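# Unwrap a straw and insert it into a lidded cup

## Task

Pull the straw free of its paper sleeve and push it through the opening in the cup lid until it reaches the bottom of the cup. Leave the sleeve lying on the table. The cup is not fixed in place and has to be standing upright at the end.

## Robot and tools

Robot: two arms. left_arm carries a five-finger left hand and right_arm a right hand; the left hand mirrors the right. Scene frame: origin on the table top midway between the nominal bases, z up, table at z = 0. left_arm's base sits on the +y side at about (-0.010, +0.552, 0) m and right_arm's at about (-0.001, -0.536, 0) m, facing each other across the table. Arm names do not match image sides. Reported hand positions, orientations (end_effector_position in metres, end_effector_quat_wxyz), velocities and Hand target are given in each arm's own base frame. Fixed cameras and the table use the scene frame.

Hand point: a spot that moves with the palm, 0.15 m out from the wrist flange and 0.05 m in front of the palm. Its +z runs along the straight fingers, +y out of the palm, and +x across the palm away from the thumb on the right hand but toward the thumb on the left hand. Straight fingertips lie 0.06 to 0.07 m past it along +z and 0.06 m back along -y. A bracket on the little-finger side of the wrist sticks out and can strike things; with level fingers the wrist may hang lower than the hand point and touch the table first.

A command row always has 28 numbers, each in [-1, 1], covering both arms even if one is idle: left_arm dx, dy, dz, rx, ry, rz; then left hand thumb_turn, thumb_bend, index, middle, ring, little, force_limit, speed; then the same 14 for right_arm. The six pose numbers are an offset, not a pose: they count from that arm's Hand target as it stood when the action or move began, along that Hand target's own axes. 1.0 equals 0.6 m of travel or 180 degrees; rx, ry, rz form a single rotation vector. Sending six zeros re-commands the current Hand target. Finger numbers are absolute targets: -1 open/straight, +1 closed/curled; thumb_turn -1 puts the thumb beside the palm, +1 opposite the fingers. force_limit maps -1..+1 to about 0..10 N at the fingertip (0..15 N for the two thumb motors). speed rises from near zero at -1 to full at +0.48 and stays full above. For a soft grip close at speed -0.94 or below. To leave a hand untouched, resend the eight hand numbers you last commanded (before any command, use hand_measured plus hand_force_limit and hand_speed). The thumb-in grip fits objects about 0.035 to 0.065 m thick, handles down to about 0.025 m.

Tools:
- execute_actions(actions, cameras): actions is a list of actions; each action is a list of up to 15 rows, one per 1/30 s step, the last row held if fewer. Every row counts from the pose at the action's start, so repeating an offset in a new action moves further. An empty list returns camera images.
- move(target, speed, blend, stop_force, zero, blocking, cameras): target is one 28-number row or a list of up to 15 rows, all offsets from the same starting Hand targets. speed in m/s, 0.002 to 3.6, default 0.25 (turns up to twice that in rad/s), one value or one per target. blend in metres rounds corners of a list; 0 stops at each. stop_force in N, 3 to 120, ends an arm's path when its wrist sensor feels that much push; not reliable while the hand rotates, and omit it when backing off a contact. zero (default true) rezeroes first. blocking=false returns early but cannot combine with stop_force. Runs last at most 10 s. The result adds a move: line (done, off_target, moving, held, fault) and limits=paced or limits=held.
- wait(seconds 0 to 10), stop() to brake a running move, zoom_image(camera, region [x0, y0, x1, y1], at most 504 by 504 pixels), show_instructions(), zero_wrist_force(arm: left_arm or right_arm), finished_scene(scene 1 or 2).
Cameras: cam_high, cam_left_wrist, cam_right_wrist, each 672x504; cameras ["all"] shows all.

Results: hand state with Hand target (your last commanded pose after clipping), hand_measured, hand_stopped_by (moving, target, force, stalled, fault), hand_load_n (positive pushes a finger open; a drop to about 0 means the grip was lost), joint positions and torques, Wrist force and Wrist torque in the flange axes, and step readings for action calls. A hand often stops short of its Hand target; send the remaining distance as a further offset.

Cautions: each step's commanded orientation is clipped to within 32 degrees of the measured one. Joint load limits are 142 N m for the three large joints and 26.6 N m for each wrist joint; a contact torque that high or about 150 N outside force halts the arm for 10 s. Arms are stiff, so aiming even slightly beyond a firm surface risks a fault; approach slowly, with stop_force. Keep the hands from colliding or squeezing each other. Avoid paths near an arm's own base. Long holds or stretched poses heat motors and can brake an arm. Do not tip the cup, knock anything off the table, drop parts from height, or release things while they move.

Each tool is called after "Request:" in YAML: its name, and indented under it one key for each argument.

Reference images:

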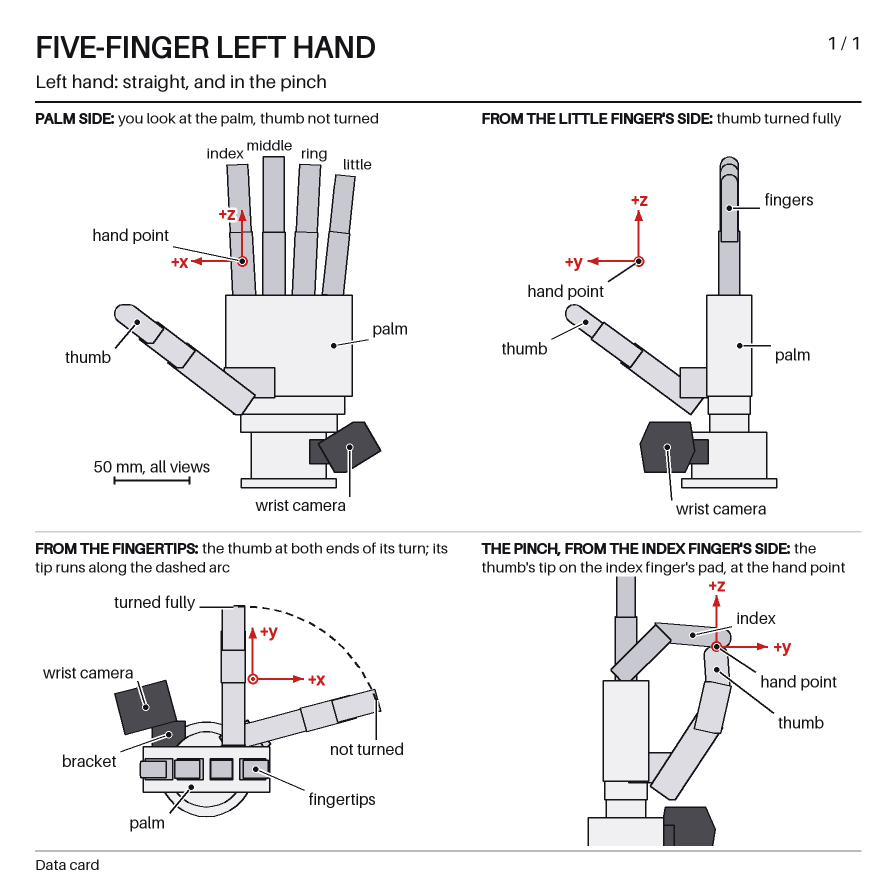

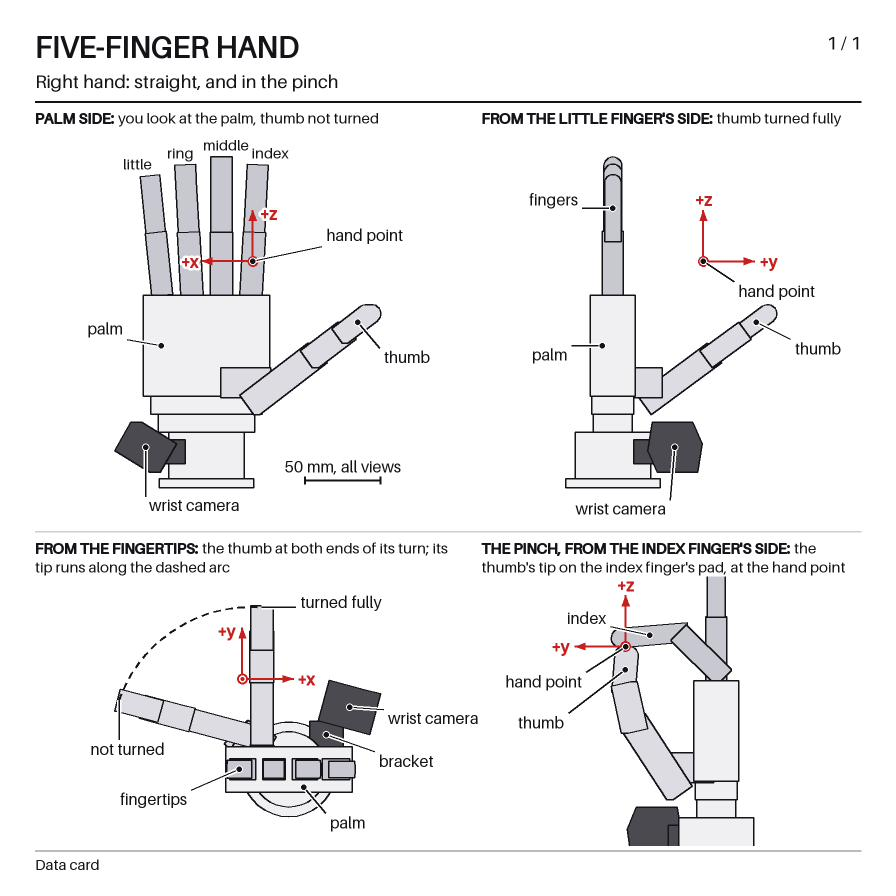

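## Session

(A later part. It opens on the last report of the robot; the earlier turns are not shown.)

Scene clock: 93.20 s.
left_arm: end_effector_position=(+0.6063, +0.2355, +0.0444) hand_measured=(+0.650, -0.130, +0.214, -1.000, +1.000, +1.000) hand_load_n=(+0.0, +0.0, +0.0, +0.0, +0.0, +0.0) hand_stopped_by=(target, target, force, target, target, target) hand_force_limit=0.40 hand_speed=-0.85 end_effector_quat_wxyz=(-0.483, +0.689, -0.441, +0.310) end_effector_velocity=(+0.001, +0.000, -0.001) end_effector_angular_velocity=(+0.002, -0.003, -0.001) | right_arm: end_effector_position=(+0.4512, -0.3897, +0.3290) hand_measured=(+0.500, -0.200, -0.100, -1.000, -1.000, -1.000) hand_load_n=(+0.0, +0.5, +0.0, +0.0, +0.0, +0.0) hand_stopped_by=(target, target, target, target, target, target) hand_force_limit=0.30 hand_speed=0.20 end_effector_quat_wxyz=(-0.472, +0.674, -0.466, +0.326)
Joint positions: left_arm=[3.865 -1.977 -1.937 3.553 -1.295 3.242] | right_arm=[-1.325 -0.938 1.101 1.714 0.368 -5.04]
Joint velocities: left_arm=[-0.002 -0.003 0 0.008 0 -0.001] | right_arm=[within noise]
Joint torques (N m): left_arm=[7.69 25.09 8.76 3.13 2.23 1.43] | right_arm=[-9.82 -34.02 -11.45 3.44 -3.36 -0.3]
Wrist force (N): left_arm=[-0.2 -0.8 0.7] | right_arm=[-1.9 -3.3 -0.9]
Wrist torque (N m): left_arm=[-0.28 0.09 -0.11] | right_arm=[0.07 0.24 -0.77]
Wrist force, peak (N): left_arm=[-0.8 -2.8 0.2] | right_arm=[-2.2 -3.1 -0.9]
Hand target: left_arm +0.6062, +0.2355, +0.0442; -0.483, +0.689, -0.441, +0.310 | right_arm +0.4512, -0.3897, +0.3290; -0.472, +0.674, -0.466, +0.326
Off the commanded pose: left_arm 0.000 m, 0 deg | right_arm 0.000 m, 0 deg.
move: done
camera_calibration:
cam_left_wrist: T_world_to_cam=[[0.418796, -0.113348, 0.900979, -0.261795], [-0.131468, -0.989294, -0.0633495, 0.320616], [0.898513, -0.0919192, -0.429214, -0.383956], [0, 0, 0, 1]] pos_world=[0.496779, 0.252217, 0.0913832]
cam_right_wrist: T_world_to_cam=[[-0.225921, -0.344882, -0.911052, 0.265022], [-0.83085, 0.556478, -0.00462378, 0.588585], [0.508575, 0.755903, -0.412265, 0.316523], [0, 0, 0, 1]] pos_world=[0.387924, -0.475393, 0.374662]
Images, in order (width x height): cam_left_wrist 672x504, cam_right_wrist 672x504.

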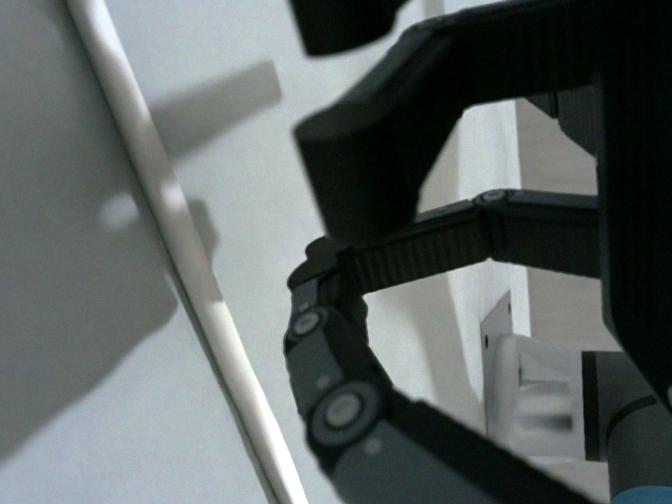

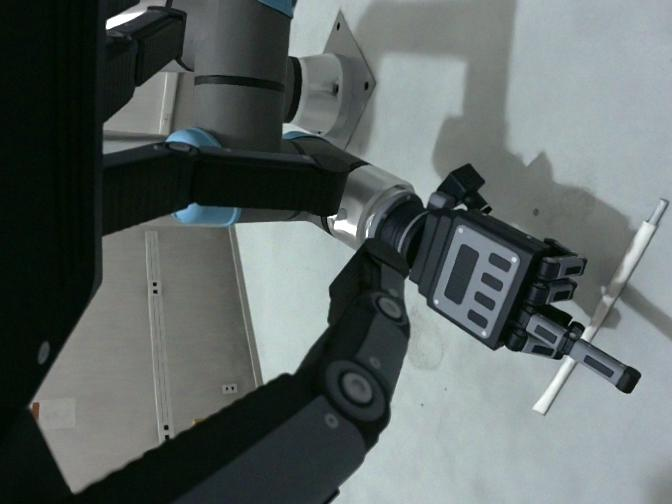

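Request:
move:
  target: [0,0.0023,-0.0063,0,0.0319,0.0116,0.65,-0.22,-0.1,-1,1,1,0,0.3,0,0,0,0,0,0,0.5,-0.2,-0.1,-1,-1,-1,0.3,0.2]
  speed: 0.1

Request:
move:
  target: [0,0.0533,0.0193,0,0,0,0.65,-0.22,-0.1,-1,1,1,0,0.3,0,0,0,0,0,0,0.5,-0.2,-0.1,-1,-1,-1,0.3,0.2]
  speed: 0.03
  stop_force: 3

Request:
move:
  target: [0,-0.0016,-0.0006,0,0,0,0.65,-0.22,0.45,-1,1,1,0.2,-0.85,0,0,0,0,0,0,0.5,-0.2,-0.1,-1,-1,-1,0.3,0.2]
  speed: 0.03
  cameras: ["cam_left_wrist"]

Request:
move:
  target: [0,-0.0940,-0.0342,0,0,0,0.65,-0.22,0.45,-1,1,1,0.2,-0.85,0,0,0,0,0,0,0.5,-0.2,-0.1,-1,-1,-1,0.3,0.2]
  speed: 0.03
  cameras: ["cam_left_wrist","cam_right_wrist"]

Scene clock: 94.90 s.
left_arm: end_effector_position=(+0.6026, +0.2340, +0.0441) hand_measured=(+0.650, -0.220, -0.100, -1.000, +1.000, +1.000) hand_load_n=(+0.0, +0.0, +0.0, +0.0, +0.0, +0.0) hand_stopped_by=(target, target, target, target, target, target) hand_force_limit=0.00 hand_speed=0.30 end_effector_quat_wxyz=(-0.466, +0.665, -0.477, +0.336) | right_arm: end_effector_position=(+0.4512, -0.3897, +0.3290) hand_measured=(+0.500, -0.200, -0.100, -1.000, -1.000, -1.000) hand_load_n=(+0.0, +0.0, +0.0, +0.0, +0.0, -0.5) hand_stopped_by=(target, target, target, target, target, target) hand_force_limit=0.30 hand_speed=0.20 end_effector_quat_wxyz=(-0.472, +0.674, -0.466, +0.326)
Joint positions: left_arm=[3.917 -1.983 -1.93 3.532 -1.148 3.303] | right_arm=[-1.325 -0.938 1.101 1.714 0.368 -5.04]
Joint torques (N m): left_arm=[-9.77 40.7 6.61 3.13 1.61 0.19] | right_arm=[-10.39 -33.61 -11.32 3.17 -3.26 -0.15]
Wrist force (N): left_arm=[-0.5 -0.5 1.0] | right_arm=[-2.0 -3.0 -0.9]
Wrist torque (N m): left_arm=[-0.26 0.10 -0.09] | right_arm=[0.10 0.25 -0.77]
Wrist force, peak (N): left_arm=[-1.3 -0.2 0.8] | right_arm=[-2.1 -3.2 -1.0]
Hand target: left_arm +0.6026, +0.2338, +0.0442; -0.466, +0.665, -0.477, +0.336 | right_arm +0.4512, -0.3897, +0.3290; -0.472, +0.674, -0.466, +0.326
Off the commanded pose: left_arm 0.000 m, 0 deg | right_arm 0.000 m, 0 deg.
move: done

Scene clock: 97.00 s.
left_arm: end_effector_position=(+0.6026, +0.2338, +0.0137) hand_measured=(+0.650, -0.218, -0.100, -1.000, +1.000, +1.000) hand_load_n=(+0.0, -2.0, +0.0, +0.0, +0.0, +0.0) hand_stopped_by=(target, target, target, target, target, target) hand_force_limit=0.00 hand_speed=0.30 end_effector_quat_wxyz=(-0.466, +0.665, -0.477, +0.336) | right_arm: end_effector_position=(+0.4512, -0.3897, +0.3290) hand_measured=(+0.500, -0.200, -0.100, -1.000, -1.000, -1.000) hand_load_n=(+0.0, +0.0, +0.0, +0.0, +0.0, -0.5) hand_stopped_by=(target, target, target, target, target, target) hand_force_limit=0.30 hand_speed=0.20 end_effector_quat_wxyz=(-0.472, +0.674, -0.466, +0.326)
Joint positions: left_arm=[3.917 -2.039 -1.95 3.607 -1.148 3.304] | right_arm=[-1.325 -0.938 1.101 1.714 0.368 -5.04]
Joint torques (N m): left_arm=[-7.71 26.44 20.5 2.23 -0.32 0.06] | right_arm=[-11.12 -33.9 -12.07 2.92 -3.19 0.18]
Wrist force (N): left_arm=[-1.1 -1.9 0.8] | right_arm=[-2.3 -3.2 -0.7]
Wrist torque (N m): left_arm=[-0.26 0.20 -0.14] | right_arm=[0.07 0.29 -0.79]
Wrist force, peak (N): left_arm=[-0.5 -12.7 -8.8] | right_arm=[-2.1 -3.2 -0.9]
Hand target: left_arm +0.6026, +0.2338, +0.0137; -0.466, +0.665, -0.477, +0.336 (not the last commanded pose) | right_arm +0.4512, -0.3897, +0.3290; -0.472, +0.674, -0.466, +0.326
Off the commanded pose: left_arm 0.003 m, 0 deg | right_arm 0.000 m, 0 deg.
move: contact (left_arm)

Scene clock: 98.07 s.
left_arm: end_effector_position=(+0.6026, +0.2338, +0.0147) hand_measured=(+0.650, -0.220, +0.230, -1.000, +1.000, +1.000) hand_load_n=(-1.0, +3.0, +6.0, +0.0, +0.0, +0.0) hand_stopped_by=(target, target, force, target, target, target) hand_force_limit=0.20 hand_speed=-0.85 end_effector_quat_wxyz=(-0.466, +0.665, -0.477, +0.336) | right_arm: end_effector_position=(+0.4512, -0.3897, +0.3290) hand_measured=(+0.500, -0.200, -0.100, -1.000, -1.000, -1.000) hand_load_n=(+0.0, +0.0, +0.0, +0.0, +0.0, +0.0) hand_stopped_by=(target, target, target, target, target, target) hand_force_limit=0.30 hand_speed=0.20 end_effector_quat_wxyz=(-0.472, +0.674, -0.466, +0.326)
Joint positions: left_arm=[3.917 -2.037 -1.95 3.605 -1.148 3.304] | right_arm=[-1.325 -0.938 1.101 1.714 0.368 -5.04]
Joint torques (N m): left_arm=[0.52 42.27 19.96 0.36 0.75 0.51] | right_arm=[-10.88 -34.65 -11.26 2.77 -3.38 0.29]
Wrist force (N): left_arm=[-0.6 -1.5 0.5] | right_arm=[-1.9 -3.0 -0.8]
Wrist torque (N m): left_arm=[-0.26 0.16 -0.14] | right_arm=[0.09 0.24 -0.77]
Wrist force, peak (N): left_arm=[-0.9 -3.2 0.8] | right_arm=[-2.3 -3.0 -0.9]
Hand target: left_arm +0.6026, +0.2338, +0.0147; -0.466, +0.665, -0.477, +0.336 | right_arm +0.4512, -0.3897, +0.3290; -0.472, +0.674, -0.466, +0.326
Off the commanded pose: left_arm 0.000 m, 0 deg | right_arm 0.000 m, 0 deg.
move: done
camera_calibration:
cam_left_wrist: T_world_to_cam=[[0.404344, -0.157376, 0.900966, -0.214677], [-0.236023, -0.969674, -0.0634533, 0.374918], [0.883629, -0.186991, -0.429226, -0.362335], [0, 0, 0, 1]] pos_world=[0.495463, 0.26201, 0.0616831]
Images, in order (width x height): cam_left_wrist 672x504.

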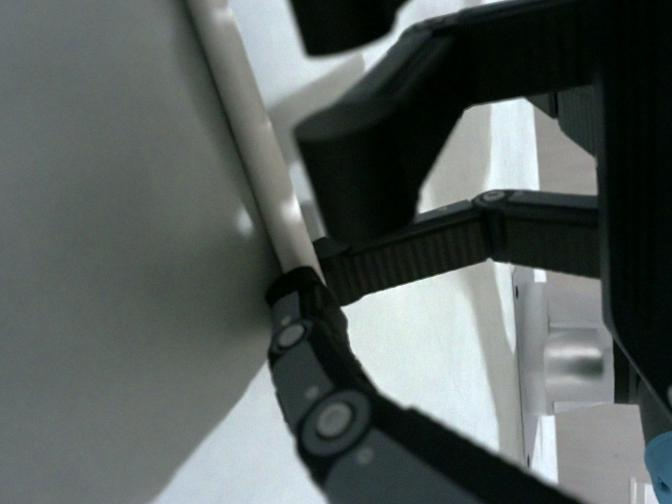

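Scene clock: 100.33 s.
left_arm: end_effector_position=(+0.6025, +0.2338, +0.0749) hand_measured=(+0.650, -0.220, +0.232, -1.000, +1.000, +1.000) hand_load_n=(+0.0, +0.0, +0.0, +0.0, +0.0, +0.0) hand_stopped_by=(target, target, force, target, target, target) hand_force_limit=0.20 hand_speed=-0.85 end_effector_quat_wxyz=(-0.466, +0.665, -0.477, +0.336) end_effector_velocity=(+0.001, +0.001, -0.001) end_effector_angular_velocity=(+0.004, -0.004, +0.000) | right_arm: end_effector_position=(+0.4512, -0.3897, +0.3290) hand_measured=(+0.500, -0.200, -0.100, -1.000, -1.000, -1.000) hand_load_n=(+0.0, +0.0, +0.0, +0.0, +0.0, +0.0) hand_stopped_by=(target, target, target, target, target, target) hand_force_limit=0.30 hand_speed=0.20 end_effector_quat_wxyz=(-0.472, +0.674, -0.466, +0.326)
Joint positions: left_arm=[3.917 -1.931 -1.905 3.455 -1.148 3.304] | right_arm=[-1.325 -0.938 1.101 1.714 0.368 -5.04]
Joint velocities: left_arm=[0 -0.003 0 0.008 0 0] | right_arm=[within noise]
Joint torques (N m): left_arm=[7.6 23.22 8.01 2.83 2.48 1.05] | right_arm=[-10.35 -32.88 -10.99 2.65 -3.24 0.65]
Wrist force (N): left_arm=[-0.8 0.0 1.3] | right_arm=[-1.9 -3.0 -0.9]
Wrist torque (N m): left_arm=[-0.22 0.20 -0.14] | right_arm=[0.10 0.24 -0.76]
Wrist force, peak (N): left_arm=[-1.1 -2.0 0.3] | right_arm=[-2.1 -3.3 -0.9]
Hand target: left_arm +0.6024, +0.2338, +0.0747; -0.466, +0.665, -0.477, +0.336 | right_arm +0.4512, -0.3897, +0.3290; -0.472, +0.674, -0.466, +0.326
Off the commanded pose: left_arm 0.000 m, 0 deg | right_arm 0.000 m, 0 deg.
move: done
camera_calibration:
cam_left_wrist: T_world_to_cam=[[0.404322, -0.157463, 0.90096, -0.268825], [-0.236059, -0.969659, -0.0635346, 0.378836], [0.883629, -0.186991, -0.429225, -0.336389], [0, 0, 0, 1]] pos_world=[0.495363, 0.26211, 0.121883]
cam_right_wrist: T_world_to_cam=[[-0.225921, -0.344882, -0.911052, 0.265022], [-0.83085, 0.556478, -0.00462378, 0.588585], [0.508575, 0.755903, -0.412265, 0.316523], [0, 0, 0, 1]] pos_world=[0.387924, -0.475393, 0.374662]
Images, in order (width x height): cam_left_wrist 672x504, cam_right_wrist 672x504.

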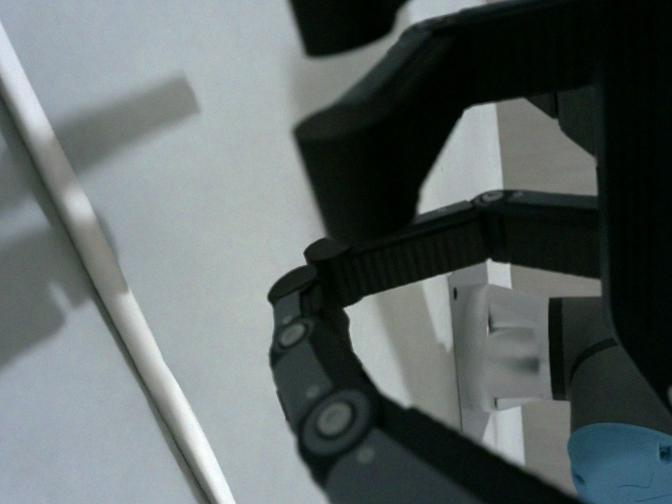

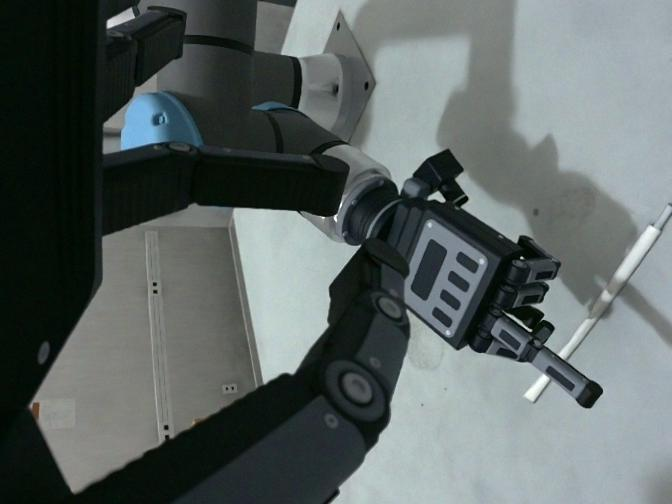

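Request:
move:
  target: [0.0217,0.0505,0.0078,0,0.0209,0.0076,0.65,-0.2,0.08,-1,1,1,0,0.3,0,0,0,0,0,0,0.5,-0.2,-0.1,-1,-1,-1,0.3,0.2]
  speed: 0.1
  cameras: ["cam_left_wrist"]

Scene clock: 102.17 s.
left_arm: end_effector_position=(+0.6009, +0.2196, +0.0446) hand_measured=(+0.650, -0.200, +0.080, -1.000, +1.000, +1.000) hand_load_n=(+0.0, +0.0, +0.0, +0.0, +0.0, +0.0) hand_stopped_by=(target, target, target, target, target, target) hand_force_limit=0.00 hand_speed=0.30 end_effector_quat_wxyz=(-0.454, +0.648, -0.500, +0.352) | right_arm: end_effector_position=(+0.4512, -0.3897, +0.3290) hand_measured=(+0.500, -0.200, -0.100, -1.000, -1.000, -1.000) hand_load_n=(+0.5, +0.0, -0.5, +0.0, +0.0, +0.0) hand_stopped_by=(target, target, target, target, target, target) hand_force_limit=0.30 hand_speed=0.20 end_effector_quat_wxyz=(-0.472, +0.674, -0.466, +0.326)
Joint positions: left_arm=[3.925 -1.98 -1.936 3.519 -1.076 3.336] | right_arm=[-1.325 -0.938 1.101 1.714 0.368 -5.04]
Joint torques (N m): left_arm=[-7.15 43.87 21.7 -2.17 -1.84 -1.27] | right_arm=[-10.6 -34.26 -11.67 2.23 -3.24 0.93]
Wrist force (N): left_arm=[-0.5 -0.4 0.6] | right_arm=[-2.0 -3.1 -0.9]
Wrist torque (N m): left_arm=[-0.22 0.12 -0.11] | right_arm=[0.09 0.26 -0.78]
Wrist force, peak (N): left_arm=[-0.9 -1.0 1.0] | right_arm=[-2.1 -3.3 -0.9]
Hand target: left_arm +0.6010, +0.2196, +0.0446; -0.454, +0.648, -0.500, +0.352 | right_arm +0.4512, -0.3897, +0.3290; -0.472, +0.674, -0.466, +0.326
Off the commanded pose: left_arm 0.000 m, 0 deg | right_arm 0.000 m, 0 deg.
move: done
camera_calibration:
cam_left_wrist: T_world_to_cam=[[0.392476, -0.185232, 0.900917, -0.229846], [-0.303006, -0.950871, -0.0635005, 0.398865], [0.868418, -0.248061, -0.42932, -0.328232], [0, 0, 0, 1]] pos_world=[0.49611, 0.255272, 0.0914834]
Images, in order (width x height): cam_left_wrist 672x504.

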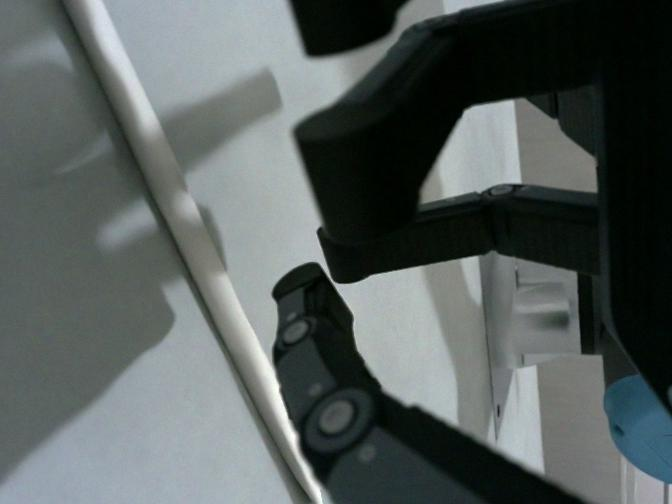

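Request:
move:
  target: [0,0.0557,0.0187,0,0,0,0.65,-0.2,0.08,-1,1,1,0,0.3,0,0,0,0,0,0,0.5,-0.2,-0.1,-1,-1,-1,0.3,0.2]
  speed: 0.025
  stop_force: 3
  cameras: ["cam_left_wrist"]

Scene clock: 104.80 s.
left_arm: end_effector_position=(+0.6003, +0.2193, +0.0134) hand_measured=(+0.650, -0.200, +0.080, -1.000, +1.000, +1.000) hand_load_n=(+0.0, +0.0, +0.0, +0.0, +0.0, +0.0) hand_stopped_by=(target, target, target, target, target, target) hand_force_limit=0.00 hand_speed=0.30 end_effector_quat_wxyz=(-0.454, +0.648, -0.500, +0.352) | right_arm: end_effector_position=(+0.4512, -0.3897, +0.3290) hand_measured=(+0.500, -0.200, -0.100, -1.000, -1.000, -1.000) hand_load_n=(+0.0, +0.0, +0.0, +0.0, +0.0, +0.0) hand_stopped_by=(target, target, target, target, target, target) hand_force_limit=0.30 hand_speed=0.20 end_effector_quat_wxyz=(-0.472, +0.674, -0.466, +0.326)
Joint positions: left_arm=[3.926 -2.036 -1.958 3.598 -1.075 3.337] | right_arm=[-1.325 -0.938 1.101 1.714 0.368 -5.04]
Joint torques (N m): left_arm=[-1.93 36.92 20.7 2.39 -2.29 0.62] | right_arm=[-10.73 -33.58 -11.85 2.09 -3.18 1.11]
Wrist force (N): left_arm=[-0.7 -2.4 0.1] | right_arm=[-2.2 -3.1 -1.0]
Wrist torque (N m): left_arm=[-0.22 0.14 -0.14] | right_arm=[0.09 0.28 -0.79]
Wrist force, peak (N): left_arm=[1.1 -25.2 -10.3] | right_arm=[-2.2 -3.3 -1.0]
Hand target: left_arm +0.6003, +0.2193, +0.0134; -0.454, +0.648, -0.500, +0.352 (not the last commanded pose) | right_arm +0.4512, -0.3897, +0.3290; -0.472, +0.674, -0.466, +0.326
Off the commanded pose: left_arm 0.004 m, 0 deg | right_arm 0.000 m, 0 deg.
move: contact (left_arm)
camera_calibration:
cam_left_wrist: T_world_to_cam=[[0.392324, -0.185381, 0.900953, -0.201535], [-0.303156, -0.950814, -0.0636297, 0.396491], [0.868434, -0.248166, -0.429226, -0.341124], [0, 0, 0, 1]] pos_world=[0.49551, 0.254973, 0.0603828]
Images, in order (width x height): cam_left_wrist 672x504.

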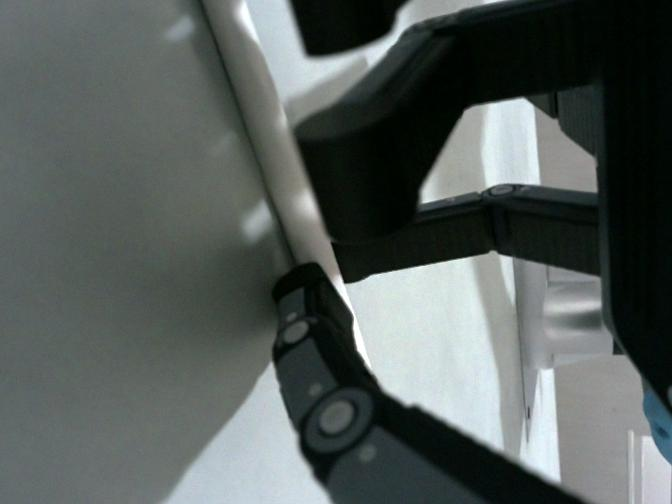

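Request:
move:
  target:
    - [0,0.0016,0.0006,0,0,0,0.65,-0.2,0.08,-1,1,1,0.5,-0.85,0,0,0,0,0,0,0.5,-0.2,-0.1,-1,-1,-1,0.3,0.2]
    - [0,0.0016,0.0006,0,0,0,0.65,-0.2,0.45,-1,1,1,0.5,-0.85,0,0,0,0,0,0,0.5,-0.2,-0.1,-1,-1,-1,0.3,0.2]
  speed: 0.02
  cameras: ["cam_left_wrist"]

Request:
move:
  target: [0,-0.047,-0.0171,0,0,0,0.65,-0.2,0.45,-1,1,1,0.5,-0.85,0,0,0,0,0,0,0.5,-0.2,-0.1,-1,-1,-1,0.3,0.2]
  speed: 0.03
  cameras: ["cam_left_wrist"]

Scene clock: 106.23 s.
left_arm: end_effector_position=(+0.6004, +0.2193, +0.0124) hand_measured=(+0.650, -0.200, +0.102, -1.000, +1.000, +1.000) hand_load_n=(+0.0, -1.0, +10.0, -0.5, +0.0, +0.0) hand_stopped_by=(target, target, force, target, target, target) hand_force_limit=0.50 hand_speed=-0.85 end_effector_quat_wxyz=(-0.454, +0.648, -0.500, +0.352) | right_arm: end_effector_position=(+0.4512, -0.3897, +0.3290) hand_measured=(+0.500, -0.200, -0.100, -1.000, -1.000, -1.000) hand_load_n=(+0.0, +0.0, +0.0, +0.0, +0.0, +0.0) hand_stopped_by=(target, target, target, target, target, target) hand_force_limit=0.30 hand_speed=0.20 end_effector_quat_wxyz=(-0.472, +0.674, -0.466, +0.326)
Joint positions: left_arm=[3.926 -2.038 -1.959 3.6 -1.075 3.337] | right_arm=[-1.325 -0.938 1.101 1.714 0.368 -5.04]
Joint torques (N m): left_arm=[-6.87 7.14 -4.94 -6.89 -3.18 -0.2] | right_arm=[-10.46 -34.44 -11.32 1.64 -3.12 1.11]
Wrist force (N): left_arm=[2.3 -30.6 0.0] | right_arm=[-2.0 -3.0 -0.7]
Wrist torque (N m): left_arm=[-0.34 0.20 -0.06] | right_arm=[0.10 0.25 -0.77]
Wrist force, peak (N): left_arm=[2.7 -31.7 0.2] | right_arm=[-2.2 -3.3 -0.9]
Hand target: left_arm +0.6003, +0.2193, +0.0124; -0.454, +0.648, -0.500, +0.352 | right_arm +0.4512, -0.3897, +0.3290; -0.472, +0.674, -0.466, +0.326
Off the commanded pose: left_arm 0.000 m, 0 deg | right_arm 0.000 m, 0 deg.
move: done
camera_calibration:
cam_left_wrist: T_world_to_cam=[[0.392283, -0.185504, 0.900945, -0.200492], [-0.303207, -0.95079, -0.0637465, 0.396447], [0.868435, -0.248166, -0.429225, -0.341597], [0, 0, 0, 1]] pos_world=[0.49551, 0.254973, 0.0592826]
Images, in order (width x height): cam_left_wrist 672x504.

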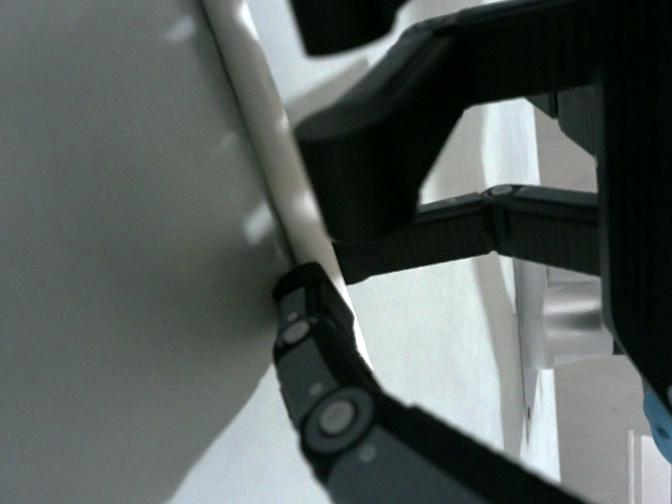

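Scene clock: 107.50 s.
left_arm: end_effector_position=(+0.6003, +0.2194, +0.0426) hand_measured=(+0.650, -0.200, +0.104, -1.000, +1.000, +1.000) hand_load_n=(+0.0, +0.0, +0.0, -0.5, +0.0, +0.0) hand_stopped_by=(target, target, force, target, target, target) hand_force_limit=0.50 hand_speed=-0.85 end_effector_quat_wxyz=(-0.454, +0.648, -0.500, +0.352) end_effector_velocity=(+0.001, +0.001, -0.001) end_effector_angular_velocity=(+0.003, -0.002, +0.001) | right_arm: end_effector_position=(+0.4512, -0.3897, +0.3290) hand_measured=(+0.500, -0.200, -0.100, -1.000, -1.000, -1.000) hand_load_n=(+0.0, +0.0, +0.0, +0.0, +0.0, +0.0) hand_stopped_by=(target, target, target, target, target, target) hand_force_limit=0.30 hand_speed=0.20 end_effector_quat_wxyz=(-0.472, +0.674, -0.466, +0.326)
Joint positions: left_arm=[3.926 -1.982 -1.94 3.525 -1.075 3.337] | right_arm=[-1.325 -0.938 1.101 1.714 0.368 -5.04]
Joint velocities: left_arm=[0.001 -0.004 0 0.007 0 0] | right_arm=[within noise]
Joint torques (N m): left_arm=[7.49 23.01 9.08 2.81 2.53 1.5] | right_arm=[-10.09 -33.21 -11.59 1.51 -3.18 1.04]
Wrist force (N): left_arm=[-0.4 -0.1 1.0] | right_arm=[-2.0 -3.2 -0.9]
Wrist torque (N m): left_arm=[-0.19 0.11 -0.13] | right_arm=[0.08 0.25 -0.77]
Wrist force, peak (N): left_arm=[2.1 -31.8 -0.1] | right_arm=[-2.1 -3.3 -1.0]
Hand target: left_arm +0.6003, +0.2194, +0.0424; -0.454, +0.648, -0.500, +0.352 | right_arm +0.4512, -0.3897, +0.3290; -0.472, +0.674, -0.466, +0.326
Off the commanded pose: left_arm 0.000 m, 0 deg | right_arm 0.000 m, 0 deg.
move: done
camera_calibration:
cam_left_wrist: T_world_to_cam=[[0.392283, -0.185504, 0.900945, -0.227643], [-0.303207, -0.95079, -0.0637465, 0.398437], [0.868435, -0.248166, -0.429225, -0.328522], [0, 0, 0, 1]] pos_world=[0.49541, 0.255073, 0.0894826]
Images, in order (width x height): cam_left_wrist 672x504.

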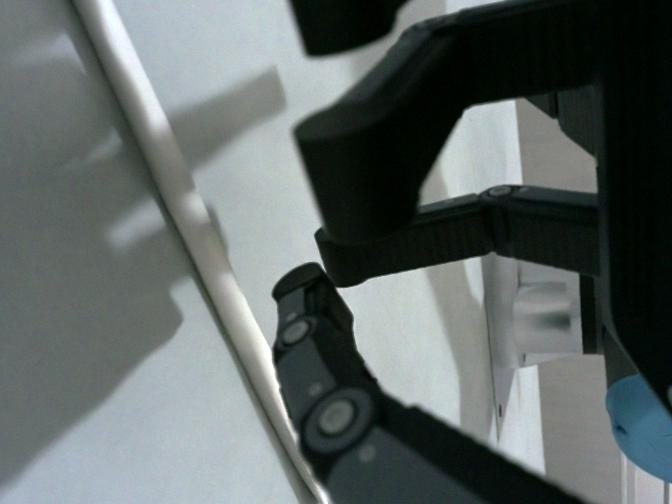

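Request:
move:
  target:
    - [0,0,0,0,0,0,0.65,-0.2,-0.1,-1,1,1,0.4,0.2,0,0,0,0,0,0,0.5,-0.2,-0.1,-1,-1,-1,0.3,0.2]
    - [0,0.0453,0.0165,0,0,0,0.65,-0.2,-0.1,-1,1,1,0.4,-0.87,0,0,0,0,0,0,0.5,-0.2,-0.1,-1,-1,-1,0.3,0.2]
    - [0,0.0453,0.0165,0,0,0,0.65,-0.2,0.45,-1,1,1,0.4,-0.87,0,0,0,0,0,0,0.5,-0.2,-0.1,-1,-1,-1,0.3,0.2]
  speed: 0.03
  cameras: ["cam_left_wrist"]

Request:
move:
  target: [0,-0.09,-0.0327,0,0,0,0.65,-0.2,0.45,-1,1,1,0.4,-0.87,0,0,0,0,0,0,0.5,-0.2,-0.1,-1,-1,-1,0.3,0.2]
  speed: 0.03
  cameras: ["cam_left_wrist","cam_right_wrist"]

Scene clock: 111.23 s.
left_arm: end_effector_position=(+0.6004, +0.2193, +0.0135) hand_measured=(+0.650, -0.200, +0.210, -1.000, +1.000, +1.000) hand_load_n=(-0.5, +2.5, +7.5, +0.0, +0.0, +0.0) hand_stopped_by=(target, target, force, target, target, target) hand_force_limit=0.40 hand_speed=-0.87 end_effector_quat_wxyz=(-0.454, +0.648, -0.500, +0.352) | right_arm: end_effector_position=(+0.4512, -0.3897, +0.3290) hand_measured=(+0.500, -0.200, -0.100, -1.000, -1.000, -1.000) hand_load_n=(+0.0, +0.0, +0.0, +0.0, +0.0, +0.0) hand_stopped_by=(target, target, target, target, target, target) hand_force_limit=0.30 hand_speed=0.20 end_effector_quat_wxyz=(-0.472, +0.674, -0.466, +0.326)
Joint positions: left_arm=[3.926 -2.036 -1.958 3.598 -1.075 3.337] | right_arm=[-1.325 -0.938 1.101 1.714 0.368 -5.04]
Joint torques (N m): left_arm=[-10.83 43.36 18.81 -1.84 -2.22 -0.67] | right_arm=[-10.26 -33.97 -11.27 1.02 -3.11 1.01]
Wrist force (N): left_arm=[-0.6 -2.5 0.1] | right_arm=[-2.1 -3.1 -0.6]
Wrist torque (N m): left_arm=[-0.28 0.16 -0.14] | right_arm=[0.07 0.26 -0.78]
Wrist force, peak (N): left_arm=[-0.7 -3.5 0.2] | right_arm=[-2.0 -3.3 -1.0]
Hand target: left_arm +0.6004, +0.2193, +0.0134; -0.454, +0.648, -0.500, +0.352 | right_arm +0.4512, -0.3897, +0.3290; -0.472, +0.674, -0.466, +0.326
Off the commanded pose: left_arm 0.000 m, 0 deg | right_arm 0.000 m, 0 deg.
move: done
camera_calibration:
cam_left_wrist: T_world_to_cam=[[0.392312, -0.185418, 0.90095, -0.201519], [-0.303172, -0.950807, -0.0636652, 0.396499], [0.868435, -0.248166, -0.429226, -0.341124], [0, 0, 0, 1]] pos_world=[0.49551, 0.254973, 0.0603827]
Images, in order (width x height): cam_left_wrist 672x504.

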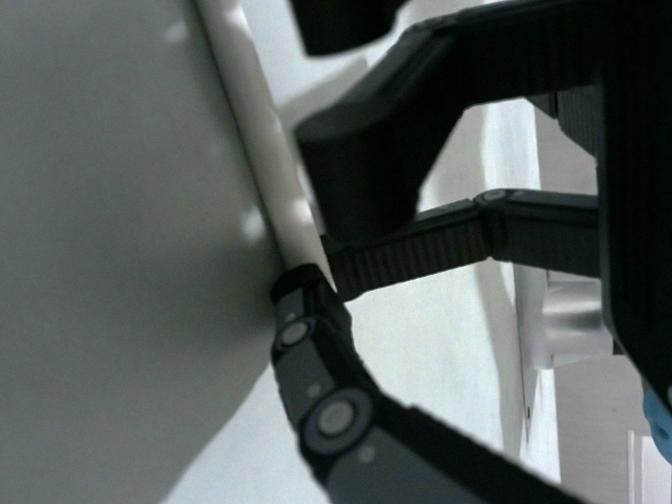

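Scene clock: 113.40 s.
left_arm: end_effector_position=(+0.6003, +0.2194, +0.0711) hand_measured=(+0.650, -0.202, +0.210, -1.000, +1.000, +1.000) hand_load_n=(-1.0, +4.0, +6.0, +0.0, +0.0, +0.0) hand_stopped_by=(target, target, force, target, target, target) hand_force_limit=0.40 hand_speed=-0.87 end_effector_quat_wxyz=(-0.454, +0.648, -0.500, +0.352) end_effector_velocity=(+0.000, +0.001, -0.002) end_effector_angular_velocity=(+0.002, -0.002, +0.000) | right_arm: end_effector_position=(+0.4512, -0.3897, +0.3290) hand_measured=(+0.500, -0.200, -0.100, -1.000, -1.000, -1.000) hand_load_n=(+0.0, +0.0, +0.0, +0.0, +0.0, +0.0) hand_stopped_by=(target, target, target, target, target, target) hand_force_limit=0.30 hand_speed=0.20 end_effector_quat_wxyz=(-0.472, +0.674, -0.466, +0.326)
Joint positions: left_arm=[3.926 -1.934 -1.916 3.453 -1.075 3.337] | right_arm=[-1.325 -0.938 1.101 1.714 0.368 -5.04]
Joint velocities: left_arm=[0.001 -0.004 -0.001 0.007 0.001 0] | right_arm=[within noise]
Joint torques (N m): left_arm=[7.7 22.3 7.97 3.18 2.54 1.48] | right_arm=[-10.31 -33.83 -11.81 0.63 -3.09 1.08]
Wrist force (N): left_arm=[-0.9 -0.1 0.9] | right_arm=[-2.1 -3.0 -0.8]
Wrist torque (N m): left_arm=[-0.23 0.21 -0.17] | right_arm=[0.10 0.26 -0.77]
Wrist force, peak (N): left_arm=[-0.6 -3.3 0.5] | right_arm=[-2.2 -3.2 -1.1]
Hand target: left_arm +0.6002, +0.2194, +0.0709; -0.454, +0.648, -0.500, +0.352 | right_arm +0.4512, -0.3897, +0.3290; -0.472, +0.674, -0.466, +0.326
Off the commanded pose: left_arm 0.000 m, 0 deg | right_arm 0.000 m, 0 deg.
move: done
camera_calibration:
cam_left_wrist: T_world_to_cam=[[0.392283, -0.185504, 0.900945, -0.25341], [-0.303207, -0.95079, -0.0637465, 0.40026], [0.868435, -0.248166, -0.429225, -0.316246], [0, 0, 0, 1]] pos_world=[0.49541, 0.255073, 0.118083]
cam_right_wrist: T_world_to_cam=[[-0.225921, -0.344882, -0.911052, 0.265022], [-0.83085, 0.556478, -0.00462378, 0.588585], [0.508575, 0.755903, -0.412265, 0.316523], [0, 0, 0, 1]] pos_world=[0.387924, -0.475393, 0.374662]
Images, in order (width x height): cam_left_wrist 672x504, cam_right_wrist 672x504.

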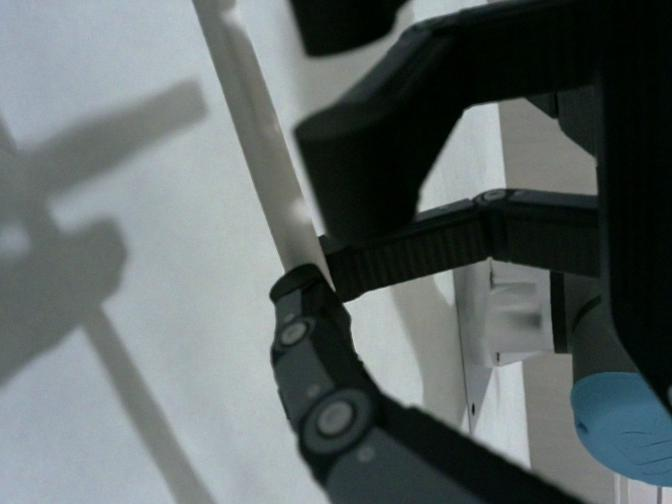

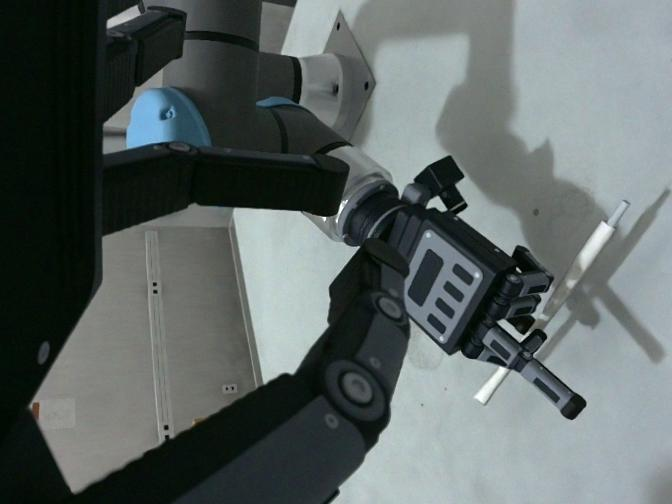

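Request:
move:
  target: [0,0,0,0,0,0,0.65,-0.2,0.45,-1,1,1,0.4,-0.87,-0.0855,0.2592,0.2827,0,0.0167,0.0061,0.5,-0.2,-0.1,-1,-1,-1,0.3,0.2]
  speed: 0.2
  cameras: ["cam_right_wrist"]

Scene clock: 115.67 s.
left_arm: end_effector_position=(+0.6002, +0.2194, +0.0709) hand_measured=(+0.650, -0.202, +0.210, -1.000, +1.000, +1.000) hand_load_n=(-0.5, +4.0, +6.5, -0.5, +0.0, +0.0) hand_stopped_by=(target, target, force, target, target, target) hand_force_limit=0.40 hand_speed=-0.87 end_effector_quat_wxyz=(-0.454, +0.648, -0.500, +0.352) | right_arm: end_effector_position=(+0.5321, -0.3043, +0.1248) hand_measured=(+0.500, -0.200, -0.100, -1.000, -1.000, -1.000) hand_load_n=(+0.0, +0.0, +0.0, +0.0, +0.0, +0.0) hand_stopped_by=(target, target, target, target, target, target) hand_force_limit=0.30 hand_speed=0.20 end_effector_quat_wxyz=(-0.462, +0.661, -0.484, +0.339) end_effector_velocity=(+0.001, +0.001, -0.001) end_effector_angular_velocity=(+0.001, +0.000, +0.000)
Joint positions: left_arm=[3.926 -1.934 -1.917 3.454 -1.075 3.337] | right_arm=[-1.127 -0.916 1.443 0.685 0.375 -4.33]
Joint velocities: left_arm=[within noise] | right_arm=[0.002 0 0.001 -0.006 0 0.005]
Joint torques (N m): left_arm=[6.56 22.78 7.04 3.08 2.09 0.6] | right_arm=[-1.11 -39.37 -13.57 -0.79 -3.43 1.29]
Wrist force (N): left_arm=[-0.6 0.2 0.7] | right_arm=[-2.2 -3.3 -0.9]
Wrist torque (N m): left_arm=[-0.16 0.16 -0.17] | right_arm=[0.06 0.30 -0.72]
Wrist force, peak (N): left_arm=[-1.0 0.3 1.2] | right_arm=[-1.6 -4.6 -2.4]
Hand target: left_arm +0.6002, +0.2194, +0.0709; -0.454, +0.648, -0.500, +0.352 | right_arm +0.5321, -0.3043, +0.1247; -0.462, +0.661, -0.484, +0.339
Off the commanded pose: left_arm 0.000 m, 0 deg | right_arm 0.000 m, 0 deg.
move: done
camera_calibration:
cam_right_wrist: T_world_to_cam=[[-0.244824, -0.331752, -0.911044, 0.140678], [-0.798451, 0.602042, -0.00466328, 0.603924], [0.550034, 0.726283, -0.412282, 0.0955221], [0, 0, 0, 1]] pos_world=[0.464105, -0.386293, 0.170362]
Images, in order (width x height): cam_right_wrist 672x504.

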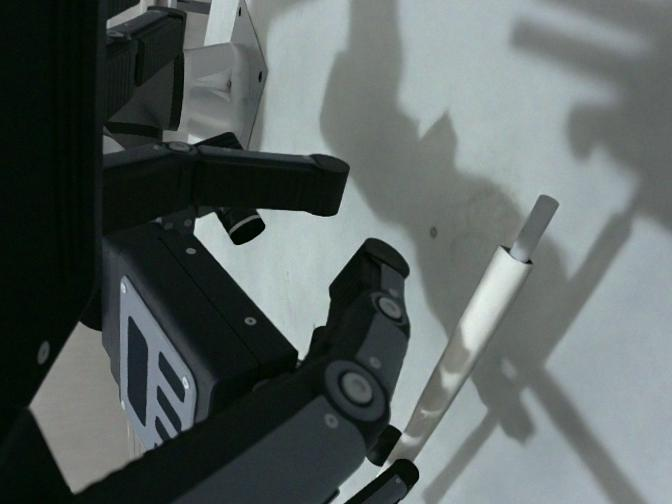

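Request:
move:
  target:
    - [0,0,0,0,0,0,0.65,-0.2,0.45,-1,1,1,0.4,-0.87,0,0.0905,0.0391,0,0,0,0.5,-0.2,-0.1,-1,-1,-1,0.3,-0.85]
    - [0,0,0,0,0,0,0.65,-0.2,0.45,-1,1,1,0.4,-0.87,0,0.0905,0.0391,0,0,0,0.5,-0.2,0.45,-1,-1,-1,0.3,-0.85]
  speed: 0.05
  cameras: ["cam_right_wrist"]

Request:
zoom_image:
  camera: "cam_right_wrist"
  region: [240, 130, 490, 380]

Scene clock: 118.63 s.
left_arm: end_effector_position=(+0.6002, +0.2194, +0.0709) hand_measured=(+0.650, -0.202, +0.210, -1.000, +1.000, +1.000) hand_load_n=(-1.0, +3.0, +5.5, +0.0, +0.0, +0.0) hand_stopped_by=(target, target, force, target, target, target) hand_force_limit=0.40 hand_speed=-0.87 end_effector_quat_wxyz=(-0.454, +0.648, -0.500, +0.352) | right_arm: end_effector_position=(+0.5354, -0.3033, +0.0656) hand_measured=(+0.500, -0.200, +0.190, -1.000, -1.000, -1.000) hand_load_n=(-1.0, +3.5, +7.5, +0.0, +0.0, -0.5) hand_stopped_by=(target, target, force, target, target, target) hand_force_limit=0.30 hand_speed=-0.85 end_effector_quat_wxyz=(-0.462, +0.661, -0.484, +0.339)
Joint positions: left_arm=[3.926 -1.934 -1.917 3.454 -1.075 3.337] | right_arm=[-1.12 -0.839 1.479 0.556 0.378 -4.313]
Joint torques (N m): left_arm=[6.02 22.46 7.22 2.81 1.76 -0.15] | right_arm=[-5.67 -57.33 -19.91 4.1 -0.61 -1.23]
Wrist force (N): left_arm=[-1.5 -0.3 1.2] | right_arm=[-2.9 -3.3 -0.8]
Wrist torque (N m): left_arm=[-0.25 0.23 -0.14] | right_arm=[0.09 0.27 -0.81]
Wrist force, peak (N): left_arm=[-1.5 0.2 1.3] | right_arm=[-2.9 -3.4 -0.8]
Hand target: left_arm +0.6002, +0.2194, +0.0709; -0.454, +0.648, -0.500, +0.352 | right_arm +0.5353, -0.3033, +0.0656; -0.462, +0.661, -0.484, +0.339
Off the commanded pose: left_arm 0.000 m, 0 deg | right_arm 0.000 m, 0 deg.
move: done
camera_calibration:
cam_right_wrist: T_world_to_cam=[[-0.244824, -0.331752, -0.911044, 0.088008], [-0.798451, 0.602042, -0.00466328, 0.605621], [0.550034, 0.726283, -0.412282, 0.0685422], [0, 0, 0, 1]] pos_world=[0.467405, -0.385193, 0.111262]
Images, in order (width x height): cam_right_wrist 672x504.

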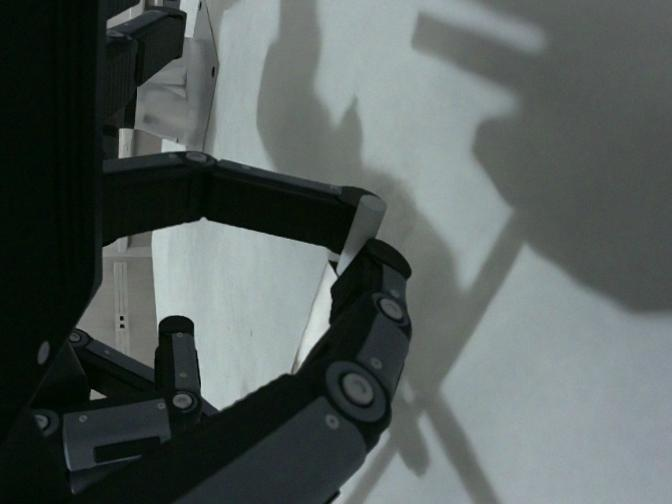

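Scaled by 2.016 from the camera's 672x504 image, which has a finer 960x720 frame.

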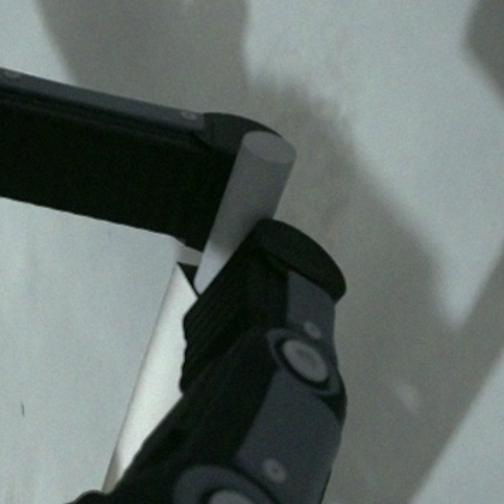

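Request:
move:
  target: [0,0,0,0,0,0,0.65,-0.2,0.45,-1,1,1,0.4,-0.87,0,0,0,0,0,0,0.5,-0.2,0.5,-1,-1,-1,0.9,-0.87]
  cameras: ["cam_right_wrist"]

Scene clock: 119.30 s.
left_arm: end_effector_position=(+0.6002, +0.2194, +0.0709) hand_measured=(+0.650, -0.202, +0.210, -1.000, +1.000, +1.000) hand_load_n=(-1.5, +2.5, +5.5, +0.0, +0.5, +0.0) hand_stopped_by=(target, target, force, target, target, target) hand_force_limit=0.40 hand_speed=-0.87 end_effector_quat_wxyz=(-0.454, +0.648, -0.500, +0.352) | right_arm: end_effector_position=(+0.5353, -0.3033, +0.0656) hand_measured=(+0.500, -0.202, +0.198, -1.000, -1.000, -1.000) hand_load_n=(-1.5, +5.0, +11.0, +0.0, +0.0, +0.0) hand_stopped_by=(target, target, force, target, target, target) hand_force_limit=0.90 hand_speed=-0.87 end_effector_quat_wxyz=(-0.462, +0.661, -0.484, +0.339)
Joint positions: left_arm=[3.926 -1.934 -1.917 3.454 -1.075 3.337] | right_arm=[-1.12 -0.839 1.479 0.556 0.378 -4.313]
Joint torques (N m): left_arm=[5.32 22.77 7.03 2.17 1.76 -0.12] | right_arm=[-6.68 -57.91 -20.53 3.87 -1.87 -1.21]
Wrist force (N): left_arm=[-1.6 0.1 1.0] | right_arm=[-3.0 -3.0 -0.6]
Wrist torque (N m): left_arm=[-0.24 0.22 -0.14] | right_arm=[0.08 0.25 -0.80]
Wrist force, peak (N): left_arm=[-1.7 -0.7 0.9] | right_arm=[-3.1 -3.5 -1.0]
Hand target: left_arm +0.6002, +0.2194, +0.0709; -0.454, +0.648, -0.500, +0.352 | right_arm +0.5353, -0.3033, +0.0656; -0.462, +0.661, -0.484, +0.339
Off the commanded pose: left_arm 0.000 m, 0 deg | right_arm 0.000 m, 0 deg.
move: done
camera_calibration:
cam_right_wrist: T_world_to_cam=[[-0.244851, -0.331732, -0.911045, 0.0880282], [-0.798443, 0.602053, -0.00463289, 0.605618], [0.550034, 0.726283, -0.412282, 0.0685421], [0, 0, 0, 1]] pos_world=[0.467405, -0.385193, 0.111262]
Images, in order (width x height): cam_right_wrist 672x504.

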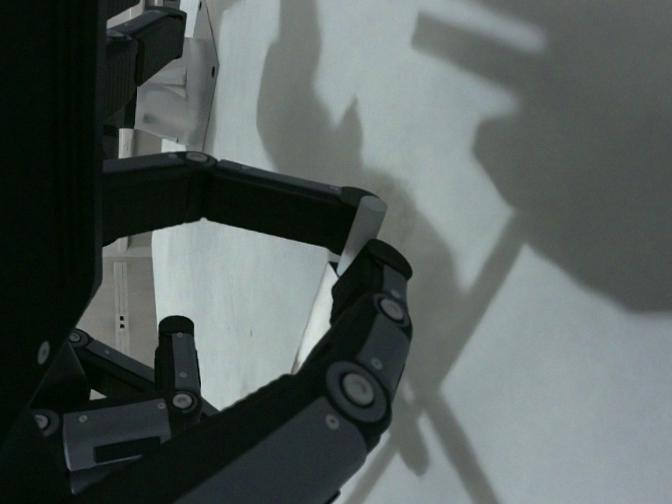

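Request:
move:
  target:
    - [0,0,0,0,0,0,0.65,-0.2,-0.1,-1,1,1,0.4,-0.2,0,0,0,0,0,0,0.5,-0.2,0.5,-1,-1,-1,0.9,-0.87]
    - [0,0.009,0.0033,0,0,0,0.65,-0.2,-0.1,-1,1,1,0.4,-0.2,0,0,0,0,0,0,0.5,-0.2,0.5,-1,-1,-1,0.9,-0.87]
  speed: 0.03
  cameras: ["cam_left_wrist","cam_right_wrist"]

Request:
zoom_image:
  camera: "cam_left_wrist"
  region: [170, 100, 420, 350]

Scene clock: 120.70 s.
left_arm: end_effector_position=(+0.6003, +0.2194, +0.0650) hand_measured=(+0.650, -0.200, -0.100, -1.000, +1.000, +1.000) hand_load_n=(+0.0, +0.0, +0.0, +0.0, +0.0, +0.0) hand_stopped_by=(target, target, target, target, target, target) hand_force_limit=0.40 hand_speed=-0.20 end_effector_quat_wxyz=(-0.454, +0.648, -0.500, +0.352) | right_arm: end_effector_position=(+0.5353, -0.3033, +0.0656) hand_measured=(+0.500, -0.202, +0.198, -1.000, -1.000, -1.000) hand_load_n=(+0.0, +5.5, +9.0, +0.0, +0.0, +0.0) hand_stopped_by=(target, target, force, target, target, target) hand_force_limit=0.90 hand_speed=-0.87 end_effector_quat_wxyz=(-0.462, +0.661, -0.484, +0.339)
Joint positions: left_arm=[3.926 -1.944 -1.922 3.469 -1.075 3.337] | right_arm=[-1.12 -0.839 1.479 0.556 0.378 -4.313]
Joint torques (N m): left_arm=[-3.27 38.5 13.74 -0.65 -0.36 -0.28] | right_arm=[-6.36 -57.13 -19.53 3.76 -3.29 -1.14]
Wrist force (N): left_arm=[-0.6 0.1 0.9] | right_arm=[-2.1 -3.0 -0.9]
Wrist torque (N m): left_arm=[-0.18 0.17 -0.17] | right_arm=[0.11 0.29 -0.81]
Wrist force, peak (N): left_arm=[-1.6 -0.3 1.0] | right_arm=[-2.9 -3.6 -1.0]
Hand target: left_arm +0.6003, +0.2194, +0.0651; -0.454, +0.648, -0.500, +0.352 | right_arm +0.5353, -0.3033, +0.0656; -0.462, +0.661, -0.484, +0.339
Off the commanded pose: left_arm 0.000 m, 0 deg | right_arm 0.000 m, 0 deg.
move: done
camera_calibration:
cam_left_wrist: T_world_to_cam=[[0.392312, -0.185418, 0.90095, -0.247951], [-0.303172, -0.950807, -0.0636652, 0.399849], [0.868435, -0.248166, -0.429226, -0.318864], [0, 0, 0, 1]] pos_world=[0.49541, 0.255073, 0.111983]
cam_right_wrist: T_world_to_cam=[[-0.244774, -0.331685, -0.911082, 0.0880145], [-0.798451, 0.602042, -0.00466304, 0.605621], [0.550056, 0.726313, -0.412199, 0.0685337], [0, 0, 0, 1]] pos_world=[0.467405, -0.385193, 0.111262]
Images, in order (width x height): cam_left_wrist 672x504, cam_right_wrist 672x504.

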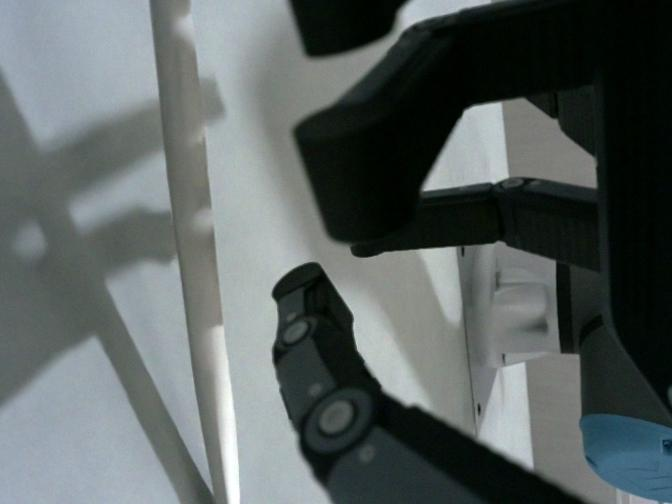

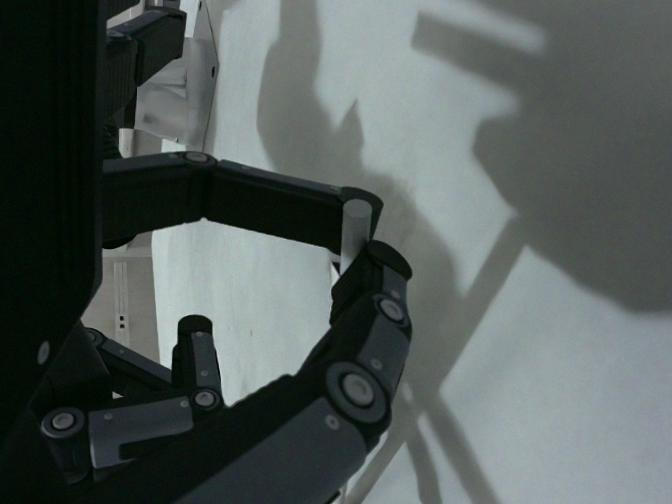

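Scaled by 2.016 from the camera's 672x504 image, which has a finer 960x720 frame.

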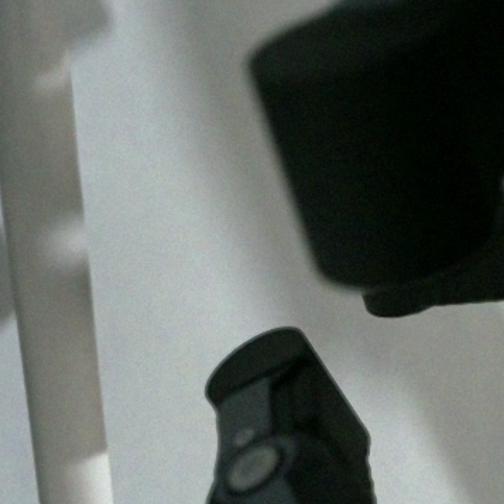

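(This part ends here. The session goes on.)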